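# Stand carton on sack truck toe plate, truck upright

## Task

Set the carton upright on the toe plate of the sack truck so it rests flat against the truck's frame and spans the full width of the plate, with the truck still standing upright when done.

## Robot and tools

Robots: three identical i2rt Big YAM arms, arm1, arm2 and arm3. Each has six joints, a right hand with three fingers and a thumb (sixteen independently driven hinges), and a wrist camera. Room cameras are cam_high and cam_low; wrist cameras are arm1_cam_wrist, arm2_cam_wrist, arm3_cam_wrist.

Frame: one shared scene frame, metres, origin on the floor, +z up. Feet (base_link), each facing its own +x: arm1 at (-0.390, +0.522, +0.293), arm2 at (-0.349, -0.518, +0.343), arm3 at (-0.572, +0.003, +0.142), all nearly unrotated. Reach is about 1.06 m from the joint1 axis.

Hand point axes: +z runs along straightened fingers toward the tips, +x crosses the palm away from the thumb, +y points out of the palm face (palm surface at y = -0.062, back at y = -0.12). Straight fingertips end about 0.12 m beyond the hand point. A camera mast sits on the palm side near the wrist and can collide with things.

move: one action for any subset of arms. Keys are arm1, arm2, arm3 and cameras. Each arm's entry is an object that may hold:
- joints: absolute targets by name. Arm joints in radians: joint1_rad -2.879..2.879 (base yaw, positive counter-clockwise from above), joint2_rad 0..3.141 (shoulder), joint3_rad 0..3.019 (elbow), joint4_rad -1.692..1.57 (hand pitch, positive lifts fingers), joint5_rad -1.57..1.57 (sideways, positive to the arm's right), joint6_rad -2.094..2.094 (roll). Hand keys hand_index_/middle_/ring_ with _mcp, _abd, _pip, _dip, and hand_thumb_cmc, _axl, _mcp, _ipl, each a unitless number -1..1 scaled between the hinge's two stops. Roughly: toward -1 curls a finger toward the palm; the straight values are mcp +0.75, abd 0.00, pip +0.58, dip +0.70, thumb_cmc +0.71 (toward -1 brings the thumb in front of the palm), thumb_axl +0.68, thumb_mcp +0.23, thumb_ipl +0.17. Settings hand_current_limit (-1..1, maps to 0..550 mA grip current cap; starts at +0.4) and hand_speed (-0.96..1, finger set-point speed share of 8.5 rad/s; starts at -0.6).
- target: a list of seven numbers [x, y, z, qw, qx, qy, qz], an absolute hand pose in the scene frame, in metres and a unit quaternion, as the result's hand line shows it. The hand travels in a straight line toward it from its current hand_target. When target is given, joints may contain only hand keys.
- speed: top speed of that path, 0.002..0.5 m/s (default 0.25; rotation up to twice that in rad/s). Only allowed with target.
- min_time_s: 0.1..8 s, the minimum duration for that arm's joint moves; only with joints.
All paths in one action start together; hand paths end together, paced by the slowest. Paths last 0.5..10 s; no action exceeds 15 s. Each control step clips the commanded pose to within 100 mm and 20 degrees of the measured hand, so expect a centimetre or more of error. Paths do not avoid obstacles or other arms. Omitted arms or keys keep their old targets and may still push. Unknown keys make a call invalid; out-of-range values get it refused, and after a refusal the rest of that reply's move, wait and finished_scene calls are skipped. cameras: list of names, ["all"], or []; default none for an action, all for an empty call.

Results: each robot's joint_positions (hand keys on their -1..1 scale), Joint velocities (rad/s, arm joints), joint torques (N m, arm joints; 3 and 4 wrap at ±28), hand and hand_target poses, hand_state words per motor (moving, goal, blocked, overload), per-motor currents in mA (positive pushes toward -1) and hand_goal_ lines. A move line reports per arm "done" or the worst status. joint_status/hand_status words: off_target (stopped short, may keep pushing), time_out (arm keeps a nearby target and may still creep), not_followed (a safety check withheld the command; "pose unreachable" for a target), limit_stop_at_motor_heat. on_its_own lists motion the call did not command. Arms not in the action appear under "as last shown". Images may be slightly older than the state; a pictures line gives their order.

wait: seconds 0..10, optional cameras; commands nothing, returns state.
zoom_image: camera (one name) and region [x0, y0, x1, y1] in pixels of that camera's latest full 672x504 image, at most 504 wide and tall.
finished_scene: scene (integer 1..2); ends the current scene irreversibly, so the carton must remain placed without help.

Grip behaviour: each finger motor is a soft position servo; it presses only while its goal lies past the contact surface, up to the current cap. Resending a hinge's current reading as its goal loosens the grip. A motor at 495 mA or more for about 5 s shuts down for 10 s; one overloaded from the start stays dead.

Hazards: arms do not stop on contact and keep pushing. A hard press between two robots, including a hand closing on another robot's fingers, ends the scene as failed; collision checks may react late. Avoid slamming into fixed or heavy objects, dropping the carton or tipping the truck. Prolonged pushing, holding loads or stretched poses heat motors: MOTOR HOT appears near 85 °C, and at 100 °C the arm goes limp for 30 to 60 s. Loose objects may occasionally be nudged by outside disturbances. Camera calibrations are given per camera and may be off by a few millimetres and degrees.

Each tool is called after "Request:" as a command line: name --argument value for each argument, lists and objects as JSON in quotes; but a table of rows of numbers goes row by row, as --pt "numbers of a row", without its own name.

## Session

Request:
move

Request:
zoom_image --camera "cam_high" --region '[180, 0, 504, 460]'

Scene clock: 0.00 s.
Joint torques (N m): no reading
Motor temperatures (°C): arm1=[32 31 32 29 26 27] | arm2=[32 29 33 24 26 26] | arm3=[30 31 31 28 28 26]
Heat: arm1: hottest joint1_rad 32 °C; arm2: hottest joint3_rad 33 °C; arm3: hottest joint2_rad 31 °C.
Joint velocities: within noise
arm1.joint_positions: joint1_rad=+0.268 joint2_rad=+0.648 joint3_rad=+1.403 joint4_rad=-1.291 joint5_rad=-0.071 joint6_rad=+1.115 hand_index_mcp=+0.753 hand_index_abd=+0.000 hand_index_pip=+0.577 hand_index_dip=+0.696 hand_middle_mcp=+0.753 hand_middle_abd=+0.000 hand_middle_pip=+0.577 hand_middle_dip=+0.696 hand_ring_mcp=+0.753 hand_ring_abd=+0.000 hand_ring_pip=+0.577 hand_ring_dip=+0.696 hand_thumb_cmc=+0.714 hand_thumb_axl=+0.677 hand_thumb_mcp=+0.226 hand_thumb_ipl=+0.168 hand_current_limit=+0.400 hand_speed=-0.600
arm1.joint_status: not commanded
arm1.hand_state: goal,goal,goal,goal,goal,goal,goal,goal,goal,goal,goal,goal,goal,goal,goal,goal
arm1.index_mcp_current_ma: 0
arm1.index_abd_current_ma: 0
arm1.index_pip_current_ma: 0
arm1.index_dip_current_ma: 0
arm1.middle_mcp_current_ma: 0
arm1.middle_abd_current_ma: 0
arm1.middle_pip_current_ma: 0
arm1.middle_dip_current_ma: 0
arm1.ring_mcp_current_ma: 0
arm1.ring_abd_current_ma: 0
arm1.ring_pip_current_ma: 0
arm1.ring_dip_current_ma: 0
arm1.thumb_cmc_current_ma: 0
arm1.thumb_axl_current_ma: 0
arm1.thumb_mcp_current_ma: 0
arm1.thumb_ipl_current_ma: 0
arm1.hand_goal_index_mcp: 0.754
arm1.hand_goal_index_abd: 0.000
arm1.hand_goal_index_pip: 0.576
arm1.hand_goal_index_dip: 0.696
arm1.hand_goal_middle_mcp: 0.754
arm1.hand_goal_middle_abd: 0.000
arm1.hand_goal_middle_pip: 0.576
arm1.hand_goal_middle_dip: 0.696
arm1.hand_goal_ring_mcp: 0.754
arm1.hand_goal_ring_abd: 0.000
arm1.hand_goal_ring_pip: 0.576
arm1.hand_goal_ring_dip: 0.696
arm1.hand_goal_thumb_cmc: 0.714
arm1.hand_goal_thumb_axl: 0.678
arm1.hand_goal_thumb_mcp: 0.226
arm1.hand_goal_thumb_ipl: 0.168
arm1.hand: x=-0.1118 y=+0.5158 z=+0.8520 quat_wxyz=(+0.020, +0.811, +0.316, +0.493) (m; scene frame)
arm1.hand_target: x=-0.1147 y=+0.5151 z=+0.8674 quat_wxyz=(+0.022, +0.802, +0.313, +0.508) (m; scene frame)
arm1.hand_status: not commanded
arm2.joint_positions: joint1_rad=-0.220 joint2_rad=+0.627 joint3_rad=+1.460 joint4_rad=-1.314 joint5_rad=+0.054 joint6_rad=+1.103 hand_index_mcp=+0.753 hand_index_abd=+0.000 hand_index_pip=+0.577 hand_index_dip=+0.696 hand_middle_mcp=+0.753 hand_middle_abd=+0.000 hand_middle_pip=+0.577 hand_middle_dip=+0.696 hand_ring_mcp=+0.753 hand_ring_abd=+0.000 hand_ring_pip=+0.577 hand_ring_dip=+0.696 hand_thumb_cmc=+0.714 hand_thumb_axl=+0.677 hand_thumb_mcp=+0.226 hand_thumb_ipl=+0.168 hand_current_limit=+0.400 hand_speed=-0.600
arm2.joint_status: not commanded
arm2.hand_state: goal,goal,goal,goal,goal,goal,goal,goal,goal,goal,goal,goal,goal,goal,goal,goal
arm2.index_mcp_current_ma: 0
arm2.index_abd_current_ma: 0
arm2.index_pip_current_ma: 0
arm2.index_dip_current_ma: 0
arm2.middle_mcp_current_ma: 0
arm2.middle_abd_current_ma: 0
arm2.middle_pip_current_ma: 0
arm2.middle_dip_current_ma: 0
arm2.ring_mcp_current_ma: 0
arm2.ring_abd_current_ma: 0
arm2.ring_pip_current_ma: 0
arm2.ring_dip_current_ma: 0
arm2.thumb_cmc_current_ma: 0
arm2.thumb_axl_current_ma: 0
arm2.thumb_mcp_current_ma: 0
arm2.thumb_ipl_current_ma: 0
arm2.hand_goal_index_mcp: 0.754
arm2.hand_goal_index_abd: 0.000
arm2.hand_goal_index_pip: 0.576
arm2.hand_goal_index_dip: 0.696
arm2.hand_goal_middle_mcp: 0.754
arm2.hand_goal_middle_abd: 0.000
arm2.hand_goal_middle_pip: 0.576
arm2.hand_goal_middle_dip: 0.696
arm2.hand_goal_ring_mcp: 0.754
arm2.hand_goal_ring_abd: 0.000
arm2.hand_goal_ring_pip: 0.576
arm2.hand_goal_ring_dip: 0.696
arm2.hand_goal_thumb_cmc: 0.714
arm2.hand_goal_thumb_axl: 0.678
arm2.hand_goal_thumb_mcp: 0.226
arm2.hand_goal_thumb_ipl: 0.168
arm2.hand: x=-0.1322 y=-0.6478 z=+0.9376 quat_wxyz=(+0.193, +0.848, +0.110, +0.481) (m; scene frame)
arm2.hand_target: x=-0.1355 y=-0.6470 z=+0.9470 quat_wxyz=(+0.195, +0.843, +0.109, +0.490) (m; scene frame)
arm2.hand_status: not commanded
arm3.joint_positions: joint1_rad=+0.166 joint2_rad=+0.636 joint3_rad=+1.456 joint4_rad=-1.140 joint5_rad=+0.029 joint6_rad=+1.149 hand_index_mcp=+0.753 hand_index_abd=+0.000 hand_index_pip=+0.577 hand_index_dip=+0.696 hand_middle_mcp=+0.753 hand_middle_abd=+0.000 hand_middle_pip=+0.577 hand_middle_dip=+0.696 hand_ring_mcp=+0.753 hand_ring_abd=+0.000 hand_ring_pip=+0.577 hand_ring_dip=+0.696 hand_thumb_cmc=+0.714 hand_thumb_axl=+0.677 hand_thumb_mcp=+0.226 hand_thumb_ipl=+0.168 hand_current_limit=+0.400 hand_speed=-0.600
arm3.joint_status: not commanded
arm3.hand_state: goal,goal,goal,goal,goal,goal,goal,goal,goal,goal,goal,goal,goal,goal,goal,goal
arm3.index_mcp_current_ma: 0
arm3.index_abd_current_ma: 0
arm3.index_pip_current_ma: 0
arm3.index_dip_current_ma: 0
arm3.middle_mcp_current_ma: 0
arm3.middle_abd_current_ma: 0
arm3.middle_pip_current_ma: 0
arm3.middle_dip_current_ma: 0
arm3.ring_mcp_current_ma: 0
arm3.ring_abd_current_ma: 0
arm3.ring_pip_current_ma: 0
arm3.ring_dip_current_ma: 0
arm3.thumb_cmc_current_ma: 0
arm3.thumb_axl_current_ma: 0
arm3.thumb_mcp_current_ma: 0
arm3.thumb_ipl_current_ma: 0
arm3.hand_goal_index_mcp: 0.754
arm3.hand_goal_index_abd: 0.000
arm3.hand_goal_index_pip: 0.576
arm3.hand_goal_index_dip: 0.696
arm3.hand_goal_middle_mcp: 0.754
arm3.hand_goal_middle_abd: 0.000
arm3.hand_goal_middle_pip: 0.576
arm3.hand_goal_middle_dip: 0.696
arm3.hand_goal_ring_mcp: 0.754
arm3.hand_goal_ring_abd: 0.000
arm3.hand_goal_ring_pip: 0.576
arm3.hand_goal_ring_dip: 0.696
arm3.hand_goal_thumb_cmc: 0.714
arm3.hand_goal_thumb_axl: 0.678
arm3.hand_goal_thumb_mcp: 0.226
arm3.hand_goal_thumb_ipl: 0.168
arm3.hand: x=-0.3026 y=-0.0370 z=+0.7669 quat_wxyz=(+0.074, +0.774, +0.242, +0.580) (m; scene frame)
arm3.hand_target: x=-0.3068 y=-0.0379 z=+0.7776 quat_wxyz=(+0.075, +0.767, +0.239, +0.590) (m; scene frame)
arm3.hand_status: not commanded
pictures: arm1_cam_wrist, arm2_cam_wrist, arm3_cam_wrist, cam_high, cam_low
camera_calibration:
arm1_cam_wrist: T_world_to_cam=[[0.0456333, -0.915448, -0.399842, 0.853759], [-0.985876, 0.0232939, -0.165848, -0.0257783], [0.161139, 0.401763, -0.901455, 0.704377], [0, 0, 0, 1]] pos_world=[-0.177877, 0.499179, 0.972058]
arm2_cam_wrist: T_world_to_cam=[[-0.368667, -0.860892, -0.350642, -0.240044], [-0.862052, 0.457763, -0.217528, 0.336158], [0.347779, 0.222076, -0.910896, 1.16048], [0, 0, 0, 1]] pos_world=[-0.202301, -0.618248, 1.04603]
arm3_cam_wrist: T_world_to_cam=[[0.00659458, -0.910487, -0.413484, 0.314575], [-0.916118, 0.160253, -0.367486, -0.0339053], [0.400853, 0.381224, -0.833058, 0.902633], [0, 0, 0, 1]] pos_world=[-0.394959, -0.0522554, 0.869557]

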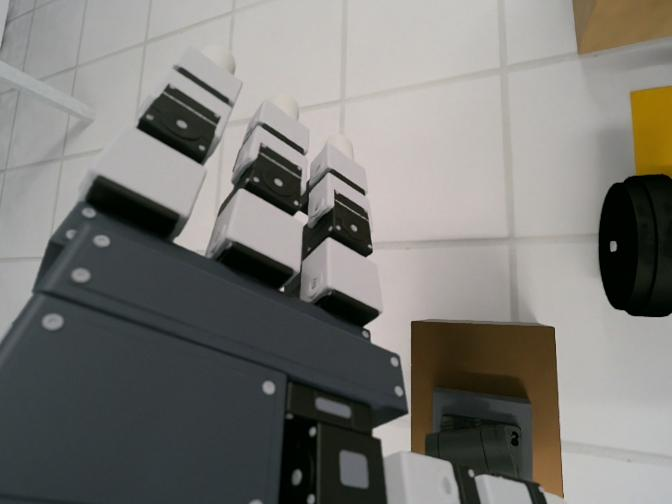

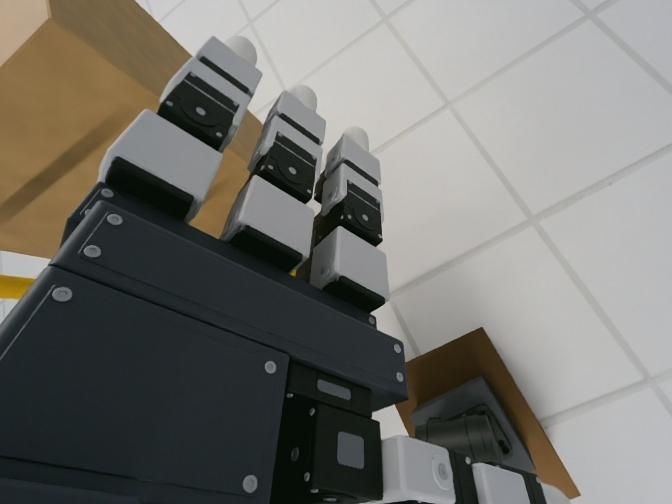

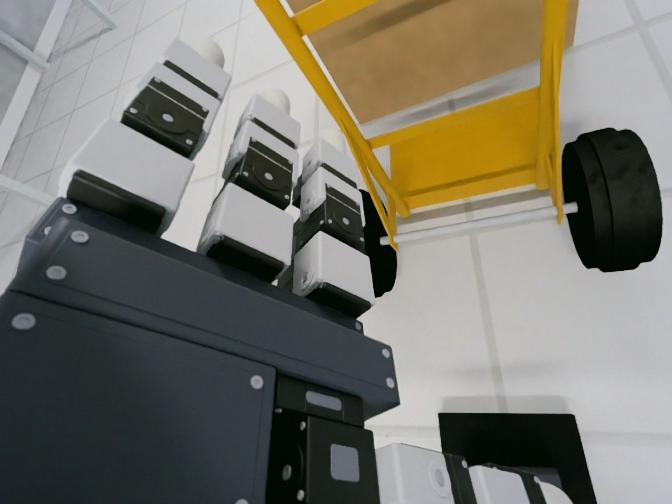

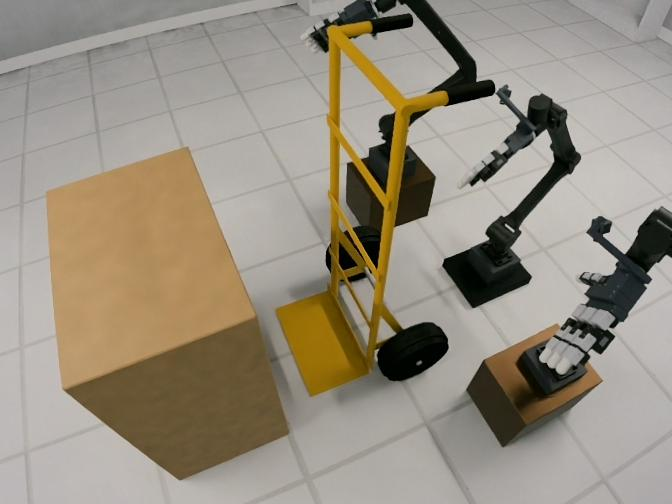

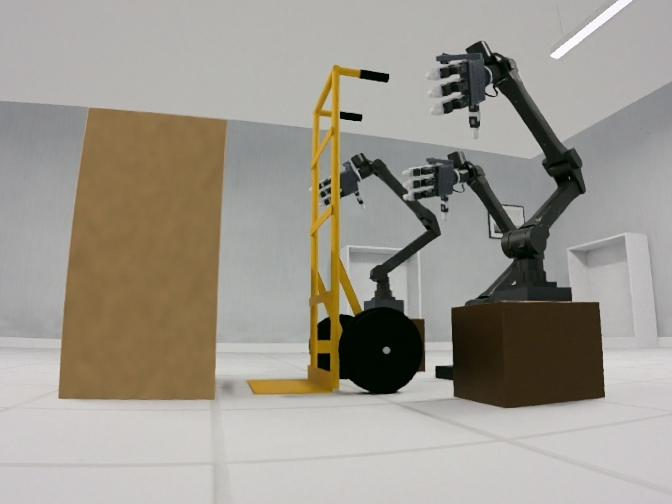

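Scaled by 1.096 from the camera's 672x504 image, which has a finer 960x720 frame.

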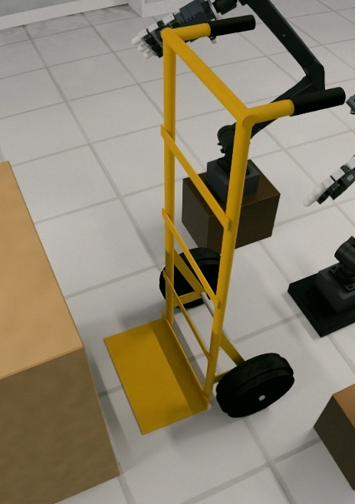

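Request:
move --arm1 '{"joints":{"joint1_rad":0.1,"joint4_rad":-0.8,"joint6_rad":1.57,"joint5_rad":0.1,"hand_index_mcp":-0.342,"hand_index_pip":-0.737,"hand_index_dip":-0.319,"hand_middle_mcp":-0.342,"hand_middle_pip":-0.737,"hand_middle_dip":-0.319,"hand_ring_mcp":-0.342,"hand_ring_pip":-0.737,"hand_ring_dip":-0.319},"min_time_s":3}' --arm2 '{"joints":{"joint1_rad":0.0,"joint4_rad":-0.8,"joint6_rad":-1.57,"joint5_rad":-0.1,"hand_index_mcp":-0.342,"hand_index_pip":-0.737,"hand_index_dip":-0.319,"hand_middle_mcp":-0.342,"hand_middle_pip":-0.737,"hand_middle_dip":-0.319,"hand_ring_mcp":-0.342,"hand_ring_pip":-0.737,"hand_ring_dip":-0.319},"min_time_s":3}' --arm3 '{"joints":{"joint1_rad":-0.15,"joint6_rad":0,"joint5_rad":0,"hand_index_mcp":-0.342,"hand_index_pip":-0.737,"hand_index_dip":-0.319,"hand_middle_mcp":-0.342,"hand_middle_pip":-0.737,"hand_middle_dip":-0.319,"hand_ring_mcp":-0.342,"hand_ring_pip":-0.737,"hand_ring_dip":-0.319,"hand_thumb_cmc":-0.571},"min_time_s":3}'

Request:
move --arm1 '{"target":[0.15,0.32,0.74,0.1405,0.693,-0.1405,0.693],"speed":0.2}' --arm2 '{"target":[0.15,-0.34,0.755,0.693,-0.1405,0.693,0.1405],"speed":0.2}' --arm3 '{"target":[-0.12,-0.083,0.42,0.5,0.5,0.5,0.5],"speed":0.2}' --cameras '["cam_high","cam_low"]'

Scene clock: 28.67 s.
Joint torques (N m): arm1=[-3.14 0.56 9.07 2.85 0.11 -0.31] | arm2=[0.44 1.49 8.34 2.77 -0.21 0.17] | arm3=[0.09 1.79 9.26 2.58 -0.21 -0.13]
Motor temperatures (°C): arm1=[31 31 36 29 26 27] | arm2=[32 29 36 25 26 26] | arm3=[30 31 32 28 28 26]
Heat: arm1: hottest joint3_rad 36 °C; arm2: hottest joint3_rad 36 °C; arm3: hottest joint3_rad 32 °C.
move: arm1 done; arm2 done; arm3 done
Joint velocities: within noise
arm1.joint_positions: joint1_rad=+0.110 joint2_rad=+0.648 joint3_rad=+1.403 joint4_rad=-0.825 joint5_rad=+0.098 joint6_rad=+1.556 hand_index_mcp=-0.333 hand_index_abd=+0.001 hand_index_pip=-0.720 hand_index_dip=-0.314 hand_middle_mcp=-0.332 hand_middle_abd=+0.001 hand_middle_pip=-0.721 hand_middle_dip=-0.314 hand_ring_mcp=-0.334 hand_ring_abd=+0.001 hand_ring_pip=-0.719 hand_ring_dip=-0.313 hand_thumb_cmc=+0.714 hand_thumb_axl=+0.677 hand_thumb_mcp=+0.226 hand_thumb_ipl=+0.168 hand_current_limit=+0.400 hand_speed=-0.600
arm1.joint_status: all done
arm1.hand_state: goal,goal,goal,goal,goal,goal,goal,goal,goal,goal,goal,goal,goal,goal,goal,goal
arm1.index_mcp_current_ma: 1
arm1.index_abd_current_ma: 0
arm1.index_pip_current_ma: 4
arm1.index_dip_current_ma: 0
arm1.middle_mcp_current_ma: 2
arm1.middle_abd_current_ma: 0
arm1.middle_pip_current_ma: 4
arm1.middle_dip_current_ma: 0
arm1.ring_mcp_current_ma: 1
arm1.ring_abd_current_ma: 0
arm1.ring_pip_current_ma: 4
arm1.ring_dip_current_ma: 0
arm1.thumb_cmc_current_ma: 0
arm1.thumb_axl_current_ma: 0
arm1.thumb_mcp_current_ma: 0
arm1.thumb_ipl_current_ma: 0
arm1.hand_goal_index_mcp: -0.342
arm1.hand_goal_index_abd: 0.000
arm1.hand_goal_index_pip: -0.736
arm1.hand_goal_index_dip: -0.318
arm1.hand_goal_middle_mcp: -0.342
arm1.hand_goal_middle_abd: 0.000
arm1.hand_goal_middle_pip: -0.736
arm1.hand_goal_middle_dip: -0.318
arm1.hand_goal_ring_mcp: -0.342
arm1.hand_goal_ring_abd: 0.000
arm1.hand_goal_ring_pip: -0.736
arm1.hand_goal_ring_dip: -0.318
arm1.hand_goal_thumb_cmc: 0.714
arm1.hand_goal_thumb_axl: 0.678
arm1.hand_goal_thumb_mcp: 0.226
arm1.hand_goal_thumb_ipl: 0.168
arm1.hand: x=-0.1036 y=+0.4453 z=+0.9287 quat_wxyz=(+0.011, +0.733, +0.005, +0.680) (m; scene frame)
arm1.hand_target: x=-0.1097 y=+0.4421 z=+0.9473 quat_wxyz=(+0.009, +0.715, -0.006, +0.699) (m; scene frame)
arm1.hand_status: not commanded
arm2.joint_positions: joint1_rad=-0.008 joint2_rad=+0.627 joint3_rad=+1.460 joint4_rad=-0.820 joint5_rad=-0.096 joint6_rad=-1.559 hand_index_mcp=-0.332 hand_index_abd=+0.000 hand_index_pip=-0.721 hand_index_dip=-0.313 hand_middle_mcp=-0.334 hand_middle_abd=+0.001 hand_middle_pip=-0.719 hand_middle_dip=-0.314 hand_ring_mcp=-0.333 hand_ring_abd=+0.001 hand_ring_pip=-0.720 hand_ring_dip=-0.313 hand_thumb_cmc=+0.718 hand_thumb_axl=+0.677 hand_thumb_mcp=+0.226 hand_thumb_ipl=+0.168 hand_current_limit=+0.400 hand_speed=-0.600
arm2.joint_status: all done
arm2.hand_state: goal,goal,goal,goal,goal,goal,goal,goal,goal,goal,goal,goal,goal,goal,goal,goal
arm2.index_mcp_current_ma: 22
arm2.index_abd_current_ma: 0
arm2.index_pip_current_ma: 37
arm2.index_dip_current_ma: 9
arm2.middle_mcp_current_ma: 17
arm2.middle_abd_current_ma: 0
arm2.middle_pip_current_ma: 42
arm2.middle_dip_current_ma: 8
arm2.ring_mcp_current_ma: 20
arm2.ring_abd_current_ma: 1
arm2.ring_pip_current_ma: 39
arm2.ring_dip_current_ma: 9
arm2.thumb_cmc_current_ma: 7
arm2.thumb_axl_current_ma: -1
arm2.thumb_mcp_current_ma: 0
arm2.thumb_ipl_current_ma: 0
arm2.hand_goal_index_mcp: -0.342
arm2.hand_goal_index_abd: 0.000
arm2.hand_goal_index_pip: -0.736
arm2.hand_goal_index_dip: -0.318
arm2.hand_goal_middle_mcp: -0.342
arm2.hand_goal_middle_abd: 0.000
arm2.hand_goal_middle_pip: -0.736
arm2.hand_goal_middle_dip: -0.318
arm2.hand_goal_ring_mcp: -0.342
arm2.hand_goal_ring_abd: 0.000
arm2.hand_goal_ring_pip: -0.736
arm2.hand_goal_ring_dip: -0.318
arm2.hand_goal_thumb_cmc: 0.714
arm2.hand_goal_thumb_axl: 0.678
arm2.hand_goal_thumb_mcp: 0.226
arm2.hand_goal_thumb_ipl: 0.168
arm2.hand: x=-0.0981 y=-0.4014 z=+1.0574 quat_wxyz=(+0.708, -0.044, +0.704, +0.044) (m; scene frame)
arm2.hand_target: x=-0.1060 y=-0.3987 z=+1.0701 quat_wxyz=(+0.721, -0.053, +0.689, +0.043) (m; scene frame)
arm2.hand_status: not commanded
arm3.joint_positions: joint1_rad=-0.142 joint2_rad=+0.636 joint3_rad=+1.456 joint4_rad=-1.140 joint5_rad=+0.003 joint6_rad=+0.012 hand_index_mcp=-0.335 hand_index_abd=+0.001 hand_index_pip=-0.719 hand_index_dip=-0.314 hand_middle_mcp=-0.335 hand_middle_abd=+0.001 hand_middle_pip=-0.718 hand_middle_dip=-0.313 hand_ring_mcp=-0.335 hand_ring_abd=+0.001 hand_ring_pip=-0.718 hand_ring_dip=-0.313 hand_thumb_cmc=-0.566 hand_thumb_axl=+0.677 hand_thumb_mcp=+0.226 hand_thumb_ipl=+0.168 hand_current_limit=+0.400 hand_speed=-0.600
arm3.joint_status: all done
arm3.hand_state: goal,goal,goal,goal,goal,goal,goal,goal,goal,goal,goal,goal,goal,goal,goal,goal
arm3.index_mcp_current_ma: 1
arm3.index_abd_current_ma: 0
arm3.index_pip_current_ma: 5
arm3.index_dip_current_ma: 0
arm3.middle_mcp_current_ma: 1
arm3.middle_abd_current_ma: 0
arm3.middle_pip_current_ma: 5
arm3.middle_dip_current_ma: 0
arm3.ring_mcp_current_ma: 1
arm3.ring_abd_current_ma: 0
arm3.ring_pip_current_ma: 5
arm3.ring_dip_current_ma: 0
arm3.thumb_cmc_current_ma: 0
arm3.thumb_axl_current_ma: 0
arm3.thumb_mcp_current_ma: 0
arm3.thumb_ipl_current_ma: 0
arm3.hand_goal_index_mcp: -0.342
arm3.hand_goal_index_abd: 0.000
arm3.hand_goal_index_pip: -0.736
arm3.hand_goal_index_dip: -0.318
arm3.hand_goal_middle_mcp: -0.342
arm3.hand_goal_middle_abd: 0.000
arm3.hand_goal_middle_pip: -0.736
arm3.hand_goal_middle_dip: -0.318
arm3.hand_goal_ring_mcp: -0.342
arm3.hand_goal_ring_abd: 0.000
arm3.hand_goal_ring_pip: -0.736
arm3.hand_goal_ring_dip: -0.318
arm3.hand_goal_thumb_cmc: -0.570
arm3.hand_goal_thumb_axl: 0.678
arm3.hand_goal_thumb_mcp: 0.226
arm3.hand_goal_thumb_ipl: 0.168
arm3.hand: x=-0.2954 y=-0.0520 z=+0.8331 quat_wxyz=(+0.432, +0.606, +0.539, +0.394) (m; scene frame)
arm3.hand_target: x=-0.3013 y=-0.0522 z=+0.8446 quat_wxyz=(+0.442, +0.599, +0.536, +0.397) (m; scene frame)
arm3.hand_status: not commanded
pictures: none

Scene clock: 32.00 s.
Joint torques (N m): arm1=[-2.78 -7.88 11 2.76 0.14 -0.28] | arm2=[0.09 -9 9.29 2.76 -0.26 0.29] | arm3=[0.15 -6.07 6.99 3.21 -0.22 0.05]
Motor temperatures (°C): arm1=[31 31 36 29 26 27] | arm2=[32 29 36 25 26 26] | arm3=[30 31 32 28 28 26]
Heat: arm1: hottest joint3_rad 36 °C; arm2: hottest joint3_rad 36 °C; arm3: hottest joint3_rad 32 °C.
move: arm1 off_target; arm2 done; arm3 done
Joint velocities: within noise
arm1.joint_positions: joint1_rad=-0.105 joint2_rad=+1.231 joint3_rad=+1.099 joint4_rad=+0.082 joint5_rad=+0.262 joint6_rad=+1.560 hand_index_mcp=-0.333 hand_index_abd=+0.001 hand_index_pip=-0.720 hand_index_dip=-0.314 hand_middle_mcp=-0.332 hand_middle_abd=+0.001 hand_middle_pip=-0.721 hand_middle_dip=-0.314 hand_ring_mcp=-0.334 hand_ring_abd=+0.001 hand_ring_pip=-0.719 hand_ring_dip=-0.313 hand_thumb_cmc=+0.714 hand_thumb_axl=+0.677 hand_thumb_mcp=+0.226 hand_thumb_ipl=+0.168 hand_current_limit=+0.400 hand_speed=-0.600
arm1.joint_status: not commanded
arm1.hand_state: goal,goal,goal,goal,goal,goal,goal,goal,goal,goal,goal,goal,goal,goal,goal,goal
arm1.index_mcp_current_ma: 1
arm1.index_abd_current_ma: 0
arm1.index_pip_current_ma: 4
arm1.index_dip_current_ma: 0
arm1.middle_mcp_current_ma: 2
arm1.middle_abd_current_ma: 0
arm1.middle_pip_current_ma: 4
arm1.middle_dip_current_ma: 0
arm1.ring_mcp_current_ma: 1
arm1.ring_abd_current_ma: 0
arm1.ring_pip_current_ma: 4
arm1.ring_dip_current_ma: 0
arm1.thumb_cmc_current_ma: 0
arm1.thumb_axl_current_ma: 0
arm1.thumb_mcp_current_ma: 0
arm1.thumb_ipl_current_ma: 0
arm1.hand_goal_index_mcp: -0.342
arm1.hand_goal_index_abd: 0.000
arm1.hand_goal_index_pip: -0.736
arm1.hand_goal_index_dip: -0.318
arm1.hand_goal_middle_mcp: -0.342
arm1.hand_goal_middle_abd: 0.000
arm1.hand_goal_middle_pip: -0.736
arm1.hand_goal_middle_dip: -0.318
arm1.hand_goal_ring_mcp: -0.342
arm1.hand_goal_ring_abd: 0.000
arm1.hand_goal_ring_pip: -0.736
arm1.hand_goal_ring_dip: -0.318
arm1.hand_goal_thumb_cmc: 0.714
arm1.hand_goal_thumb_axl: 0.678
arm1.hand_goal_thumb_mcp: 0.226
arm1.hand_goal_thumb_ipl: 0.168
arm1.hand: x=+0.1483 y=+0.3257 z=+0.7183 quat_wxyz=(+0.142, +0.713, -0.131, +0.674) (m; scene frame)
arm1.hand_target: x=+0.1492 y=+0.3204 z=+0.7399 quat_wxyz=(+0.140, +0.693, -0.140, +0.693) (m; scene frame)
arm1.hand_status: off_target (0.022 m and 3.4 deg from the pose sent, 0.340 m and 22.8 deg at the start)
arm2.joint_positions: joint1_rad=+0.030 joint2_rad=+1.154 joint3_rad=+0.852 joint4_rad=+0.292 joint5_rad=-0.322 joint6_rad=-1.559 hand_index_mcp=-0.332 hand_index_abd=+0.000 hand_index_pip=-0.721 hand_index_dip=-0.313 hand_middle_mcp=-0.334 hand_middle_abd=+0.001 hand_middle_pip=-0.719 hand_middle_dip=-0.314 hand_ring_mcp=-0.333 hand_ring_abd=+0.001 hand_ring_pip=-0.720 hand_ring_dip=-0.313 hand_thumb_cmc=+0.718 hand_thumb_axl=+0.677 hand_thumb_mcp=+0.226 hand_thumb_ipl=+0.168 hand_current_limit=+0.400 hand_speed=-0.600
arm2.joint_status: not commanded
arm2.hand_state: goal,goal,goal,goal,goal,goal,goal,goal,goal,goal,goal,goal,goal,goal,goal,goal
arm2.index_mcp_current_ma: 22
arm2.index_abd_current_ma: 0
arm2.index_pip_current_ma: 37
arm2.index_dip_current_ma: 9
arm2.middle_mcp_current_ma: 17
arm2.middle_abd_current_ma: 0
arm2.middle_pip_current_ma: 42
arm2.middle_dip_current_ma: 8
arm2.ring_mcp_current_ma: 20
arm2.ring_abd_current_ma: 1
arm2.ring_pip_current_ma: 39
arm2.ring_dip_current_ma: 9
arm2.thumb_cmc_current_ma: 6
arm2.thumb_axl_current_ma: -1
arm2.thumb_mcp_current_ma: 0
arm2.thumb_ipl_current_ma: 0
arm2.hand_goal_index_mcp: -0.342
arm2.hand_goal_index_abd: 0.000
arm2.hand_goal_index_pip: -0.736
arm2.hand_goal_index_dip: -0.318
arm2.hand_goal_middle_mcp: -0.342
arm2.hand_goal_middle_abd: 0.000
arm2.hand_goal_middle_pip: -0.736
arm2.hand_goal_middle_dip: -0.318
arm2.hand_goal_ring_mcp: -0.342
arm2.hand_goal_ring_abd: 0.000
arm2.hand_goal_ring_pip: -0.736
arm2.hand_goal_ring_dip: -0.318
arm2.hand_goal_thumb_cmc: 0.714
arm2.hand_goal_thumb_axl: 0.678
arm2.hand_goal_thumb_mcp: 0.226
arm2.hand_goal_thumb_ipl: 0.168
arm2.hand: x=+0.1504 y=-0.3447 z=+0.7508 quat_wxyz=(+0.687, -0.136, +0.701, +0.137) (m; scene frame)
arm2.hand_target: x=+0.1499 y=-0.3401 z=+0.7550 quat_wxyz=(+0.693, -0.141, +0.693, +0.140) (m; scene frame)
arm2.hand_status: done (0.006 m and 1.3 deg from the pose sent, 0.396 m and 15.8 deg at the start)
arm3.joint_positions: joint1_rad=-0.252 joint2_rad=+1.334 joint3_rad=+0.341 joint4_rad=+0.980 joint5_rad=-0.217 joint6_rad=-0.007 hand_index_mcp=-0.335 hand_index_abd=+0.001 hand_index_pip=-0.719 hand_index_dip=-0.314 hand_middle_mcp=-0.335 hand_middle_abd=+0.001 hand_middle_pip=-0.718 hand_middle_dip=-0.313 hand_ring_mcp=-0.335 hand_ring_abd=+0.001 hand_ring_pip=-0.718 hand_ring_dip=-0.313 hand_thumb_cmc=-0.566 hand_thumb_axl=+0.677 hand_thumb_mcp=+0.226 hand_thumb_ipl=+0.168 hand_current_limit=+0.400 hand_speed=-0.600
arm3.joint_status: not commanded
arm3.hand_state: goal,goal,goal,goal,goal,goal,goal,goal,goal,goal,goal,goal,goal,goal,goal,goal
arm3.index_mcp_current_ma: 1
arm3.index_abd_current_ma: 0
arm3.index_pip_current_ma: 5
arm3.index_dip_current_ma: 0
arm3.middle_mcp_current_ma: 1
arm3.middle_abd_current_ma: 0
arm3.middle_pip_current_ma: 5
arm3.middle_dip_current_ma: 0
arm3.ring_mcp_current_ma: 1
arm3.ring_abd_current_ma: 0
arm3.ring_pip_current_ma: 5
arm3.ring_dip_current_ma: 0
arm3.thumb_cmc_current_ma: 0
arm3.thumb_axl_current_ma: 0
arm3.thumb_mcp_current_ma: 0
arm3.thumb_ipl_current_ma: 0
arm3.hand_goal_index_mcp: -0.342
arm3.hand_goal_index_abd: 0.000
arm3.hand_goal_index_pip: -0.736
arm3.hand_goal_index_dip: -0.318
arm3.hand_goal_middle_mcp: -0.342
arm3.hand_goal_middle_abd: 0.000
arm3.hand_goal_middle_pip: -0.736
arm3.hand_goal_middle_dip: -0.318
arm3.hand_goal_ring_mcp: -0.342
arm3.hand_goal_ring_abd: 0.000
arm3.hand_goal_ring_pip: -0.736
arm3.hand_goal_ring_dip: -0.318
arm3.hand_goal_thumb_cmc: -0.570
arm3.hand_goal_thumb_axl: 0.678
arm3.hand_goal_thumb_mcp: 0.226
arm3.hand_goal_thumb_ipl: 0.168
arm3.hand: x=-0.1214 y=-0.0795 z=+0.4179 quat_wxyz=(+0.496, +0.502, +0.505, +0.497) (m; scene frame)
arm3.hand_target: x=-0.1200 y=-0.0830 z=+0.4200 quat_wxyz=(+0.500, +0.500, +0.500, +0.500) (m; scene frame)
arm3.hand_status: done (0.004 m and 0.8 deg from the pose sent, 0.450 m and 19.4 deg at the start)
pictures: cam_high, cam_low

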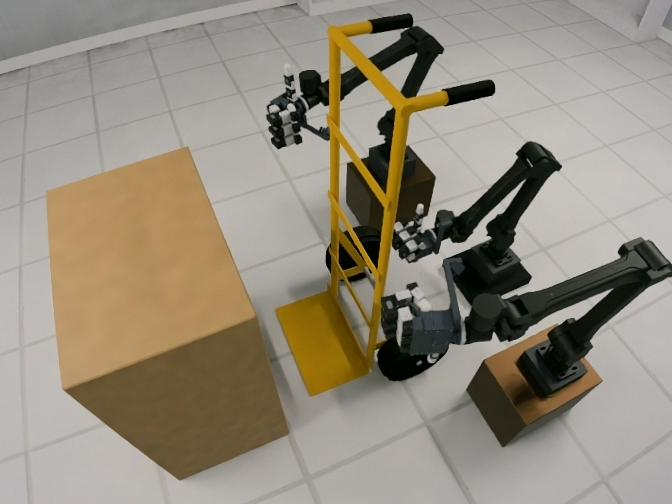

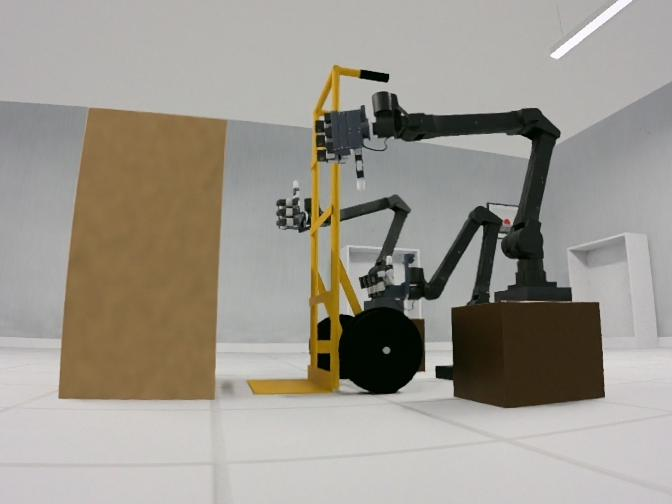

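Request:
move --arm1 '{"target":[0.36,0.205,0.745,0.1405,0.693,-0.1405,0.693],"speed":0.15}' --arm2 '{"target":[0.365,-0.24,0.755,0.693,-0.1405,0.693,0.1405],"speed":0.15}' --arm3 '{"target":[0.04,-0.083,0.352,0.5,0.5,0.5,0.5],"speed":0.12}' --cameras '["cam_high"]'

Request:
move --arm1 '{"target":[0.43,0.21,0.75,0.1405,0.693,-0.1405,0.693],"speed":0.05}' --arm2 '{"target":[0.44,-0.243,0.755,0.693,-0.1405,0.693,0.1405],"speed":0.05}' --arm3 '{"target":[0.12,-0.083,0.352,0.5,0.5,0.5,0.5],"speed":0.06}' --cameras '["cam_high","cam_low"]'

Scene clock: 38.20 s.
Joint torques (N m): arm1=[-2.2 -14.62 13.79 1.65 0.02 -0.22] | arm2=[0.15 -17.55 12.46 1.46 0.05 0.27] | arm3=[1.44 -12.98 7.87 2.81 -0.04 0.05]
Motor temperatures (°C): arm1=[31 31 37 30 26 27] | arm2=[32 29 37 25 26 27] | arm3=[30 31 33 28 28 26]
Heat: arm1: hottest joint3_rad 37 °C; arm2: hottest joint3_rad 37 °C; arm3: hottest joint3_rad 33 °C.
move: arm1 off_target; arm2 off_target; arm3 off_target
Joint velocities: within noise
arm1.joint_positions: joint1_rad=-0.240 joint2_rad=+1.822 joint3_rad=+1.762 joint4_rad=+0.019 joint5_rad=+0.132 joint6_rad=+1.560 hand_index_mcp=-0.333 hand_index_abd=+0.001 hand_index_pip=-0.720 hand_index_dip=-0.314 hand_middle_mcp=-0.332 hand_middle_abd=+0.001 hand_middle_pip=-0.721 hand_middle_dip=-0.314 hand_ring_mcp=-0.334 hand_ring_abd=+0.001 hand_ring_pip=-0.719 hand_ring_dip=-0.313 hand_thumb_cmc=+0.714 hand_thumb_axl=+0.677 hand_thumb_mcp=+0.226 hand_thumb_ipl=+0.168 hand_current_limit=+0.400 hand_speed=-0.600
arm1.joint_status: not commanded
arm1.hand_state: goal,goal,goal,goal,goal,goal,goal,goal,goal,goal,goal,goal,goal,goal,goal,goal
arm1.index_mcp_current_ma: 1
arm1.index_abd_current_ma: 0
arm1.index_pip_current_ma: 4
arm1.index_dip_current_ma: 0
arm1.middle_mcp_current_ma: 2
arm1.middle_abd_current_ma: 0
arm1.middle_pip_current_ma: 4
arm1.middle_dip_current_ma: 0
arm1.ring_mcp_current_ma: 1
arm1.ring_abd_current_ma: 0
arm1.ring_pip_current_ma: 4
arm1.ring_dip_current_ma: 0
arm1.thumb_cmc_current_ma: 0
arm1.thumb_axl_current_ma: 0
arm1.thumb_mcp_current_ma: 0
arm1.thumb_ipl_current_ma: 0
arm1.hand_goal_index_mcp: -0.342
arm1.hand_goal_index_abd: 0.000
arm1.hand_goal_index_pip: -0.736
arm1.hand_goal_index_dip: -0.318
arm1.hand_goal_middle_mcp: -0.342
arm1.hand_goal_middle_abd: 0.000
arm1.hand_goal_middle_pip: -0.736
arm1.hand_goal_middle_dip: -0.318
arm1.hand_goal_ring_mcp: -0.342
arm1.hand_goal_ring_abd: 0.000
arm1.hand_goal_ring_pip: -0.736
arm1.hand_goal_ring_dip: -0.318
arm1.hand_goal_thumb_cmc: 0.714
arm1.hand_goal_thumb_axl: 0.678
arm1.hand_goal_thumb_mcp: 0.226
arm1.hand_goal_thumb_ipl: 0.168
arm1.hand: x=+0.3539 y=+0.2124 z=+0.7171 quat_wxyz=(+0.142, +0.709, -0.135, +0.677) (m; scene frame)
arm1.hand_target: x=+0.3578 y=+0.2057 z=+0.7444 quat_wxyz=(+0.141, +0.693, -0.140, +0.693) (m; scene frame)
arm1.hand_status: off_target (0.030 m and 2.7 deg from the pose sent, 0.245 m and 3.4 deg at the start)
arm2.joint_positions: joint1_rad=+0.172 joint2_rad=+1.725 joint3_rad=+1.439 joint4_rad=+0.285 joint5_rad=-0.189 joint6_rad=-1.559 hand_index_mcp=-0.332 hand_index_abd=+0.000 hand_index_pip=-0.721 hand_index_dip=-0.313 hand_middle_mcp=-0.334 hand_middle_abd=+0.001 hand_middle_pip=-0.719 hand_middle_dip=-0.314 hand_ring_mcp=-0.333 hand_ring_abd=+0.001 hand_ring_pip=-0.720 hand_ring_dip=-0.313 hand_thumb_cmc=+0.718 hand_thumb_axl=+0.677 hand_thumb_mcp=+0.226 hand_thumb_ipl=+0.168 hand_current_limit=+0.400 hand_speed=-0.600
arm2.joint_status: not commanded
arm2.hand_state: goal,goal,goal,goal,goal,goal,goal,goal,goal,goal,goal,goal,goal,goal,goal,goal
arm2.index_mcp_current_ma: 22
arm2.index_abd_current_ma: 0
arm2.index_pip_current_ma: 37
arm2.index_dip_current_ma: 9
arm2.middle_mcp_current_ma: 17
arm2.middle_abd_current_ma: 0
arm2.middle_pip_current_ma: 42
arm2.middle_dip_current_ma: 8
arm2.ring_mcp_current_ma: 20
arm2.ring_abd_current_ma: 1
arm2.ring_pip_current_ma: 39
arm2.ring_dip_current_ma: 9
arm2.thumb_cmc_current_ma: 6
arm2.thumb_axl_current_ma: -1
arm2.thumb_mcp_current_ma: 0
arm2.thumb_ipl_current_ma: 0
arm2.hand_goal_index_mcp: -0.342
arm2.hand_goal_index_abd: 0.000
arm2.hand_goal_index_pip: -0.736
arm2.hand_goal_index_dip: -0.318
arm2.hand_goal_middle_mcp: -0.342
arm2.hand_goal_middle_abd: 0.000
arm2.hand_goal_middle_pip: -0.736
arm2.hand_goal_middle_dip: -0.318
arm2.hand_goal_ring_mcp: -0.342
arm2.hand_goal_ring_abd: 0.000
arm2.hand_goal_ring_pip: -0.736
arm2.hand_goal_ring_dip: -0.318
arm2.hand_goal_thumb_cmc: 0.714
arm2.hand_goal_thumb_axl: 0.678
arm2.hand_goal_thumb_mcp: 0.226
arm2.hand_goal_thumb_ipl: 0.168
arm2.hand: x=+0.3554 y=-0.2468 z=+0.7465 quat_wxyz=(+0.690, -0.139, +0.697, +0.139) (m; scene frame)
arm2.hand_target: x=+0.3641 y=-0.2403 z=+0.7548 quat_wxyz=(+0.693, -0.140, +0.693, +0.140) (m; scene frame)
arm2.hand_status: off_target (0.015 m and 0.6 deg from the pose sent, 0.239 m and 1.3 deg at the start)
arm3.joint_positions: joint1_rad=-0.188 joint2_rad=+1.866 joint3_rad=+0.729 joint4_rad=+1.111 joint5_rad=-0.143 joint6_rad=-0.007 hand_index_mcp=-0.335 hand_index_abd=+0.001 hand_index_pip=-0.719 hand_index_dip=-0.314 hand_middle_mcp=-0.335 hand_middle_abd=+0.001 hand_middle_pip=-0.718 hand_middle_dip=-0.313 hand_ring_mcp=-0.335 hand_ring_abd=+0.001 hand_ring_pip=-0.718 hand_ring_dip=-0.313 hand_thumb_cmc=-0.567 hand_thumb_axl=+0.677 hand_thumb_mcp=+0.226 hand_thumb_ipl=+0.168 hand_current_limit=+0.400 hand_speed=-0.600
arm3.joint_status: not commanded
arm3.hand_state: goal,goal,goal,goal,goal,goal,goal,goal,goal,goal,goal,goal,goal,goal,goal,goal
arm3.index_mcp_current_ma: 1
arm3.index_abd_current_ma: 0
arm3.index_pip_current_ma: 5
arm3.index_dip_current_ma: 0
arm3.middle_mcp_current_ma: 1
arm3.middle_abd_current_ma: 0
arm3.middle_pip_current_ma: 5
arm3.middle_dip_current_ma: 0
arm3.ring_mcp_current_ma: 1
arm3.ring_abd_current_ma: 0
arm3.ring_pip_current_ma: 5
arm3.ring_dip_current_ma: 0
arm3.thumb_cmc_current_ma: 0
arm3.thumb_axl_current_ma: 0
arm3.thumb_mcp_current_ma: 0
arm3.thumb_ipl_current_ma: 0
arm3.hand_goal_index_mcp: -0.342
arm3.hand_goal_index_abd: 0.000
arm3.hand_goal_index_pip: -0.736
arm3.hand_goal_index_dip: -0.318
arm3.hand_goal_middle_mcp: -0.342
arm3.hand_goal_middle_abd: 0.000
arm3.hand_goal_middle_pip: -0.736
arm3.hand_goal_middle_dip: -0.318
arm3.hand_goal_ring_mcp: -0.342
arm3.hand_goal_ring_abd: 0.000
arm3.hand_goal_ring_pip: -0.736
arm3.hand_goal_ring_dip: -0.318
arm3.hand_goal_thumb_cmc: -0.570
arm3.hand_goal_thumb_axl: 0.678
arm3.hand_goal_thumb_mcp: 0.226
arm3.hand_goal_thumb_ipl: 0.168
arm3.hand: x=+0.0307 y=-0.0852 z=+0.3460 quat_wxyz=(+0.495, +0.508, +0.506, +0.492) (m; scene frame)
arm3.hand_target: x=+0.0396 y=-0.0828 z=+0.3519 quat_wxyz=(+0.500, +0.500, +0.500, +0.500) (m; scene frame)
arm3.hand_status: off_target (0.011 m and 1.5 deg from the pose sent, 0.174 m and 0.8 deg at the start)
pictures: cam_high

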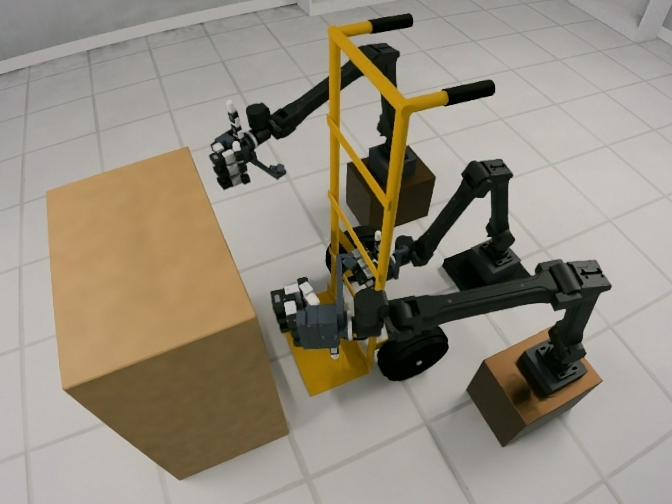

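Scene clock: 40.43 s.
Joint torques (N m): arm1=[-0.5 -14.45 15.53 1.95 -0.86 -0.46] | arm2=[-1.08 -17.38 15.23 1.7 0.65 0.28] | arm3=[2.14 -10.4 17.17 -0.51 -0.1 0.07]
Motor temperatures (°C): arm1=[31 31 38 29 26 27] | arm2=[32 29 37 25 26 27] | arm3=[30 31 33 28 28 26]
Heat: arm1: hottest joint3_rad 38 °C; arm2: hottest joint3_rad 37 °C; arm3: hottest joint3_rad 33 °C.
move: arm1 off_target; arm2 off_target; arm3 off_target
Joint velocities: within noise
arm1.joint_positions: joint1_rad=-0.234 joint2_rad=+1.987 joint3_rad=+2.057 joint4_rad=-0.108 joint5_rad=+0.192 joint6_rad=+1.580 hand_index_mcp=-0.333 hand_index_abd=+0.001 hand_index_pip=-0.720 hand_index_dip=-0.314 hand_middle_mcp=-0.336 hand_middle_abd=+0.001 hand_middle_pip=-0.720 hand_middle_dip=-0.314 hand_ring_mcp=-0.344 hand_ring_abd=+0.001 hand_ring_pip=-0.713 hand_ring_dip=-0.319 hand_thumb_cmc=+0.714 hand_thumb_axl=+0.677 hand_thumb_mcp=+0.226 hand_thumb_ipl=+0.168 hand_current_limit=+0.400 hand_speed=-0.600
arm1.joint_status: not commanded
arm1.hand_state: goal,goal,goal,goal,goal,goal,goal,goal,goal,goal,blocked,goal,goal,goal,goal,goal
arm1.index_mcp_current_ma: 1
arm1.index_abd_current_ma: 0
arm1.index_pip_current_ma: 4
arm1.index_dip_current_ma: 0
arm1.middle_mcp_current_ma: 1
arm1.middle_abd_current_ma: 0
arm1.middle_pip_current_ma: 4
arm1.middle_dip_current_ma: 0
arm1.ring_mcp_current_ma: 0
arm1.ring_abd_current_ma: 0
arm1.ring_pip_current_ma: 8
arm1.ring_dip_current_ma: 0
arm1.thumb_cmc_current_ma: 0
arm1.thumb_axl_current_ma: 0
arm1.thumb_mcp_current_ma: 0
arm1.thumb_ipl_current_ma: 0
arm1.hand_goal_index_mcp: -0.342
arm1.hand_goal_index_abd: 0.000
arm1.hand_goal_index_pip: -0.736
arm1.hand_goal_index_dip: -0.318
arm1.hand_goal_middle_mcp: -0.342
arm1.hand_goal_middle_abd: 0.000
arm1.hand_goal_middle_pip: -0.736
arm1.hand_goal_middle_dip: -0.318
arm1.hand_goal_ring_mcp: -0.342
arm1.hand_goal_ring_abd: 0.000
arm1.hand_goal_ring_pip: -0.736
arm1.hand_goal_ring_dip: -0.318
arm1.hand_goal_thumb_cmc: 0.714
arm1.hand_goal_thumb_axl: 0.678
arm1.hand_goal_thumb_mcp: 0.226
arm1.hand_goal_thumb_ipl: 0.168
arm1.hand: x=+0.4003 y=+0.1959 z=+0.7341 quat_wxyz=(+0.154, +0.703, -0.160, +0.675) (m; scene frame)
arm1.hand_target: x=+0.4252 y=+0.2122 z=+0.7489 quat_wxyz=(+0.141, +0.693, -0.140, +0.694) (m; scene frame)
arm1.hand_status: off_target (0.036 m and 3.6 deg from the pose sent, 0.083 m and 2.7 deg at the start)
arm2.joint_positions: joint1_rad=+0.158 joint2_rad=+1.872 joint3_rad=+1.667 joint4_rad=+0.200 joint5_rad=-0.232 joint6_rad=-1.559 hand_index_mcp=-0.342 hand_index_abd=+0.000 hand_index_pip=-0.713 hand_index_dip=-0.320 hand_middle_mcp=-0.336 hand_middle_abd=+0.001 hand_middle_pip=-0.719 hand_middle_dip=-0.314 hand_ring_mcp=-0.333 hand_ring_abd=+0.001 hand_ring_pip=-0.720 hand_ring_dip=-0.313 hand_thumb_cmc=+0.718 hand_thumb_axl=+0.677 hand_thumb_mcp=+0.226 hand_thumb_ipl=+0.168 hand_current_limit=+0.400 hand_speed=-0.600
arm2.joint_status: not commanded
arm2.hand_state: goal,goal,blocked,goal,goal,goal,goal,goal,goal,goal,goal,goal,goal,goal,goal,goal
arm2.index_mcp_current_ma: 0
arm2.index_abd_current_ma: 0
arm2.index_pip_current_ma: 61
arm2.index_dip_current_ma: -3
arm2.middle_mcp_current_ma: 12
arm2.middle_abd_current_ma: 0
arm2.middle_pip_current_ma: 42
arm2.middle_dip_current_ma: 8
arm2.ring_mcp_current_ma: 20
arm2.ring_abd_current_ma: 1
arm2.ring_pip_current_ma: 39
arm2.ring_dip_current_ma: 9
arm2.thumb_cmc_current_ma: 6
arm2.thumb_axl_current_ma: -1
arm2.thumb_mcp_current_ma: 0
arm2.thumb_ipl_current_ma: 0
arm2.hand_goal_index_mcp: -0.342
arm2.hand_goal_index_abd: 0.000
arm2.hand_goal_index_pip: -0.736
arm2.hand_goal_index_dip: -0.318
arm2.hand_goal_middle_mcp: -0.342
arm2.hand_goal_middle_abd: 0.000
arm2.hand_goal_middle_pip: -0.736
arm2.hand_goal_middle_dip: -0.318
arm2.hand_goal_ring_mcp: -0.342
arm2.hand_goal_ring_abd: 0.000
arm2.hand_goal_ring_pip: -0.736
arm2.hand_goal_ring_dip: -0.318
arm2.hand_goal_thumb_cmc: 0.714
arm2.hand_goal_thumb_axl: 0.678
arm2.hand_goal_thumb_mcp: 0.226
arm2.hand_goal_thumb_ipl: 0.168
arm2.hand: x=+0.4112 y=-0.2397 z=+0.7526 quat_wxyz=(+0.686, -0.149, +0.696, +0.149) (m; scene frame)
arm2.hand_target: x=+0.4365 y=-0.2443 z=+0.7540 quat_wxyz=(+0.693, -0.140, +0.693, +0.140) (m; scene frame)
arm2.hand_status: off_target (0.029 m and 1.7 deg from the pose sent, 0.085 m and 0.6 deg at the start)
arm3.joint_positions: joint1_rad=-0.173 joint2_rad=+1.916 joint3_rad=+0.832 joint4_rad=+1.079 joint5_rad=-0.119 joint6_rad=-0.008 hand_index_mcp=-0.367 hand_index_abd=+0.001 hand_index_pip=-0.687 hand_index_dip=-0.338 hand_middle_mcp=-0.355 hand_middle_abd=+0.001 hand_middle_pip=-0.701 hand_middle_dip=-0.330 hand_ring_mcp=-0.344 hand_ring_abd=+0.001 hand_ring_pip=-0.713 hand_ring_dip=-0.318 hand_thumb_cmc=-0.567 hand_thumb_axl=+0.677 hand_thumb_mcp=+0.226 hand_thumb_ipl=+0.168 hand_current_limit=+0.400 hand_speed=-0.600
arm3.joint_status: not commanded
arm3.hand_state: blocked,goal,blocked,goal,goal,goal,blocked,goal,goal,goal,blocked,goal,goal,goal,goal,goal
arm3.index_mcp_current_ma: -12
arm3.index_abd_current_ma: 0
arm3.index_pip_current_ma: 38
arm3.index_dip_current_ma: -7
arm3.middle_mcp_current_ma: -3
arm3.middle_abd_current_ma: 0
arm3.middle_pip_current_ma: 20
arm3.middle_dip_current_ma: -2
arm3.ring_mcp_current_ma: 0
arm3.ring_abd_current_ma: 0
arm3.ring_pip_current_ma: 9
arm3.ring_dip_current_ma: 0
arm3.thumb_cmc_current_ma: 0
arm3.thumb_axl_current_ma: 0
arm3.thumb_mcp_current_ma: 0
arm3.thumb_ipl_current_ma: 0
arm3.hand_goal_index_mcp: -0.342
arm3.hand_goal_index_abd: 0.000
arm3.hand_goal_index_pip: -0.736
arm3.hand_goal_index_dip: -0.318
arm3.hand_goal_middle_mcp: -0.342
arm3.hand_goal_middle_abd: 0.000
arm3.hand_goal_middle_pip: -0.736
arm3.hand_goal_middle_dip: -0.318
arm3.hand_goal_ring_mcp: -0.342
arm3.hand_goal_ring_abd: 0.000
arm3.hand_goal_ring_pip: -0.736
arm3.hand_goal_ring_dip: -0.318
arm3.hand_goal_thumb_cmc: -0.570
arm3.hand_goal_thumb_axl: 0.678
arm3.hand_goal_thumb_mcp: 0.226
arm3.hand_goal_thumb_ipl: 0.168
arm3.hand: x=+0.0646 y=-0.0852 z=+0.3510 quat_wxyz=(+0.504, +0.504, +0.499, +0.494) (m; scene frame)
arm3.hand_target: x=+0.1100 y=-0.0814 z=+0.3526 quat_wxyz=(+0.500, +0.500, +0.500, +0.500) (m; scene frame)
arm3.hand_status: off_target (0.055 m and 0.9 deg from the pose sent, 0.089 m and 1.5 deg at the start)
pictures: cam_high, cam_low

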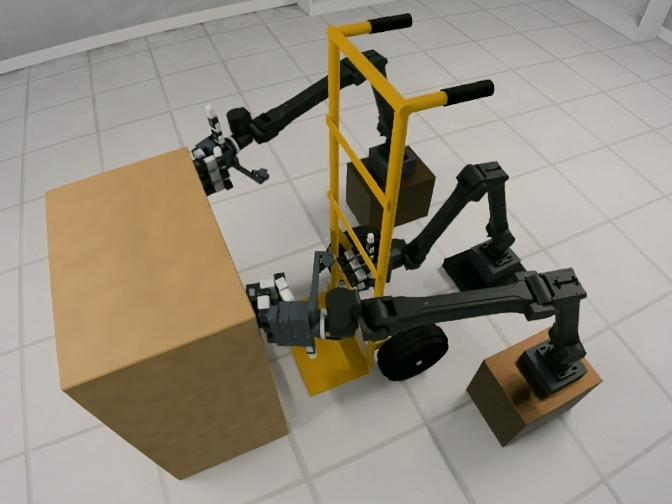

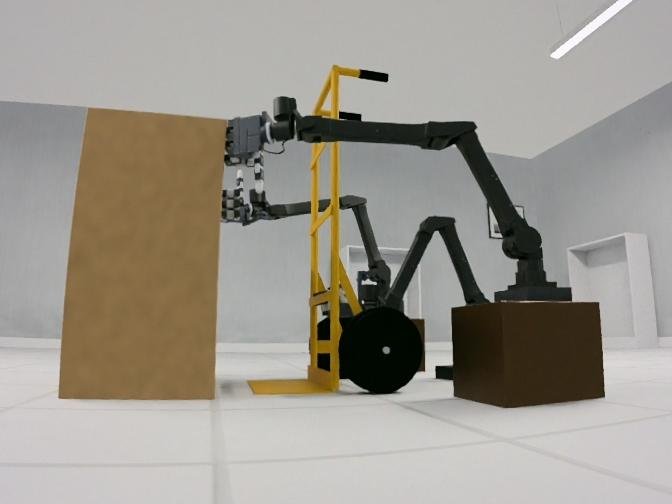

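Request:
move --arm1 '{"target":[0.50,0.222,0.75,0.1405,0.693,-0.1405,0.693],"speed":0.05}' --arm2 '{"target":[0.508,-0.252,0.752,0.693,-0.1405,0.693,0.1405],"speed":0.05}' --arm3 '{"target":[0.19,-0.083,0.35,0.5,0.5,0.5,0.5],"speed":0.06}' --cameras '["cam_high","cam_low"]'

Request:
zoom_image --camera "cam_high" --region '[240, 0, 460, 420]'

Scene clock: 46.40 s.
Joint torques (N m): arm1=[0.97 -15.68 13.24 2.33 -1.01 -0.45] | arm2=[-1.55 -18.32 14.16 1.85 1.25 0.25] | arm3=[2.96 -7.53 23.97 -2.41 0.08 0.1]
Motor temperatures (°C): arm1=[31 32 41 29 26 27] | arm2=[32 29 39 25 26 27] | arm3=[30 31 36 28 28 26]
Heat: arm1: hottest joint3_rad 41 °C; arm2: hottest joint3_rad 39 °C; arm3: hottest joint3_rad 36 °C.
move: arm1 off_target; arm2 off_target; arm3 off_target
Joint velocities: within noise
arm1.joint_positions: joint1_rad=-0.215 joint2_rad=+2.271 joint3_rad=+2.599 joint4_rad=-0.334 joint5_rad=+0.232 joint6_rad=+1.578 hand_index_mcp=-0.346 hand_index_abd=+0.001 hand_index_pip=-0.710 hand_index_dip=-0.322 hand_middle_mcp=-0.338 hand_middle_abd=+0.001 hand_middle_pip=-0.718 hand_middle_dip=-0.316 hand_ring_mcp=-0.339 hand_ring_abd=+0.001 hand_ring_pip=-0.713 hand_ring_dip=-0.319 hand_thumb_cmc=+0.714 hand_thumb_axl=+0.677 hand_thumb_mcp=+0.226 hand_thumb_ipl=+0.168 hand_current_limit=+0.400 hand_speed=-0.600
arm1.joint_status: not commanded
arm1.hand_state: goal,goal,blocked,goal,goal,goal,goal,goal,goal,goal,blocked,goal,goal,goal,goal,goal
arm1.index_mcp_current_ma: 0
arm1.index_abd_current_ma: 0
arm1.index_pip_current_ma: 10
arm1.index_dip_current_ma: 0
arm1.middle_mcp_current_ma: 0
arm1.middle_abd_current_ma: 0
arm1.middle_pip_current_ma: 5
arm1.middle_dip_current_ma: 0
arm1.ring_mcp_current_ma: 0
arm1.ring_abd_current_ma: 0
arm1.ring_pip_current_ma: 8
arm1.ring_dip_current_ma: 0
arm1.thumb_cmc_current_ma: 0
arm1.thumb_axl_current_ma: 0
arm1.thumb_mcp_current_ma: 0
arm1.thumb_ipl_current_ma: 0
arm1.hand_goal_index_mcp: -0.342
arm1.hand_goal_index_abd: 0.000
arm1.hand_goal_index_pip: -0.736
arm1.hand_goal_index_dip: -0.318
arm1.hand_goal_middle_mcp: -0.342
arm1.hand_goal_middle_abd: 0.000
arm1.hand_goal_middle_pip: -0.736
arm1.hand_goal_middle_dip: -0.318
arm1.hand_goal_ring_mcp: -0.342
arm1.hand_goal_ring_abd: 0.000
arm1.hand_goal_ring_pip: -0.736
arm1.hand_goal_ring_dip: -0.318
arm1.hand_goal_thumb_cmc: 0.714
arm1.hand_goal_thumb_axl: 0.678
arm1.hand_goal_thumb_mcp: 0.226
arm1.hand_goal_thumb_ipl: 0.168
arm1.hand: x=+0.4610 y=+0.1920 z=+0.7650 quat_wxyz=(+0.162, +0.690, -0.166, +0.685) (m; scene frame)
arm1.hand_target: x=+0.4926 y=+0.2250 z=+0.7478 quat_wxyz=(+0.140, +0.692, -0.140, +0.694) (m; scene frame)
arm1.hand_status: off_target (0.051 m and 4.0 deg from the pose sent, 0.104 m and 3.6 deg at the start)
arm2.joint_positions: joint1_rad=+0.136 joint2_rad=+2.030 joint3_rad=+1.963 joint4_rad=+0.095 joint5_rad=-0.276 joint6_rad=-1.557 hand_index_mcp=-0.338 hand_index_abd=+0.000 hand_index_pip=-0.713 hand_index_dip=-0.320 hand_middle_mcp=-0.340 hand_middle_abd=+0.001 hand_middle_pip=-0.717 hand_middle_dip=-0.315 hand_ring_mcp=-0.346 hand_ring_abd=+0.001 hand_ring_pip=-0.710 hand_ring_dip=-0.323 hand_thumb_cmc=+0.718 hand_thumb_axl=+0.677 hand_thumb_mcp=+0.226 hand_thumb_ipl=+0.168 hand_current_limit=+0.400 hand_speed=-0.600
arm2.joint_status: not commanded
arm2.hand_state: goal,goal,blocked,goal,goal,goal,goal,goal,goal,goal,blocked,goal,goal,goal,goal,goal
arm2.index_mcp_current_ma: 7
arm2.index_abd_current_ma: 0
arm2.index_pip_current_ma: 62
arm2.index_dip_current_ma: -3
arm2.middle_mcp_current_ma: 4
arm2.middle_abd_current_ma: 0
arm2.middle_pip_current_ma: 49
arm2.middle_dip_current_ma: 4
arm2.ring_mcp_current_ma: -7
arm2.ring_abd_current_ma: 1
arm2.ring_pip_current_ma: 72
arm2.ring_dip_current_ma: -9
arm2.thumb_cmc_current_ma: 6
arm2.thumb_axl_current_ma: -1
arm2.thumb_mcp_current_ma: 0
arm2.thumb_ipl_current_ma: 0
arm2.hand_goal_index_mcp: -0.342
arm2.hand_goal_index_abd: 0.000
arm2.hand_goal_index_pip: -0.736
arm2.hand_goal_index_dip: -0.318
arm2.hand_goal_middle_mcp: -0.342
arm2.hand_goal_middle_abd: 0.000
arm2.hand_goal_middle_pip: -0.736
arm2.hand_goal_middle_dip: -0.318
arm2.hand_goal_ring_mcp: -0.342
arm2.hand_goal_ring_abd: 0.000
arm2.hand_goal_ring_pip: -0.736
arm2.hand_goal_ring_dip: -0.318
arm2.hand_goal_thumb_cmc: 0.714
arm2.hand_goal_thumb_axl: 0.678
arm2.hand_goal_thumb_mcp: 0.226
arm2.hand_goal_thumb_ipl: 0.168
arm2.hand: x=+0.4675 y=-0.2406 z=+0.7800 quat_wxyz=(+0.696, -0.157, +0.683, +0.157) (m; scene frame)
arm2.hand_target: x=+0.5006 y=-0.2548 z=+0.7499 quat_wxyz=(+0.693, -0.140, +0.693, +0.140) (m; scene frame)
arm2.hand_status: off_target (0.051 m and 3.0 deg from the pose sent, 0.098 m and 1.7 deg at the start)
arm3.joint_positions: joint1_rad=-0.172 joint2_rad=+1.924 joint3_rad=+0.842 joint4_rad=+1.079 joint5_rad=-0.113 joint6_rad=-0.010 hand_index_mcp=-0.386 hand_index_abd=+0.001 hand_index_pip=-0.669 hand_index_dip=-0.345 hand_middle_mcp=-0.374 hand_middle_abd=+0.001 hand_middle_pip=-0.679 hand_middle_dip=-0.352 hand_ring_mcp=-0.364 hand_ring_abd=+0.001 hand_ring_pip=-0.690 hand_ring_dip=-0.341 hand_thumb_cmc=-0.567 hand_thumb_axl=+0.677 hand_thumb_mcp=+0.226 hand_thumb_ipl=+0.168 hand_current_limit=+0.400 hand_speed=-0.600
arm3.joint_status: not commanded
arm3.hand_state: blocked,goal,blocked,blocked,blocked,goal,blocked,blocked,blocked,goal,blocked,blocked,goal,goal,goal,goal
arm3.index_mcp_current_ma: -35
arm3.index_abd_current_ma: 0
arm3.index_pip_current_ma: 71
arm3.index_dip_current_ma: -12
arm3.middle_mcp_current_ma: -19
arm3.middle_abd_current_ma: 0
arm3.middle_pip_current_ma: 52
arm3.middle_dip_current_ma: -20
arm3.ring_mcp_current_ma: -10
arm3.ring_abd_current_ma: 0
arm3.ring_pip_current_ma: 34
arm3.ring_dip_current_ma: -9
arm3.thumb_cmc_current_ma: 0
arm3.thumb_axl_current_ma: 0
arm3.thumb_mcp_current_ma: 0
arm3.thumb_ipl_current_ma: 0
arm3.hand_goal_index_mcp: -0.342
arm3.hand_goal_index_abd: 0.000
arm3.hand_goal_index_pip: -0.736
arm3.hand_goal_index_dip: -0.318
arm3.hand_goal_middle_mcp: -0.342
arm3.hand_goal_middle_abd: 0.000
arm3.hand_goal_middle_pip: -0.736
arm3.hand_goal_middle_dip: -0.318
arm3.hand_goal_ring_mcp: -0.342
arm3.hand_goal_ring_abd: 0.000
arm3.hand_goal_ring_pip: -0.736
arm3.hand_goal_ring_dip: -0.318
arm3.hand_goal_thumb_cmc: -0.570
arm3.hand_goal_thumb_axl: 0.678
arm3.hand_goal_thumb_mcp: 0.226
arm3.hand_goal_thumb_ipl: 0.168
arm3.hand: x=+0.0676 y=-0.0853 z=+0.3504 quat_wxyz=(+0.506, +0.504, +0.498, +0.492) (m; scene frame)
arm3.hand_target: x=+0.1391 y=-0.0787 z=+0.3521 quat_wxyz=(+0.500, +0.500, +0.500, +0.500) (m; scene frame)
arm3.hand_status: off_target (0.122 m and 1.2 deg from the pose sent, 0.125 m and 0.9 deg at the start; pose on its path clipped on 41 of 73 steps)
pictures: cam_high, cam_low

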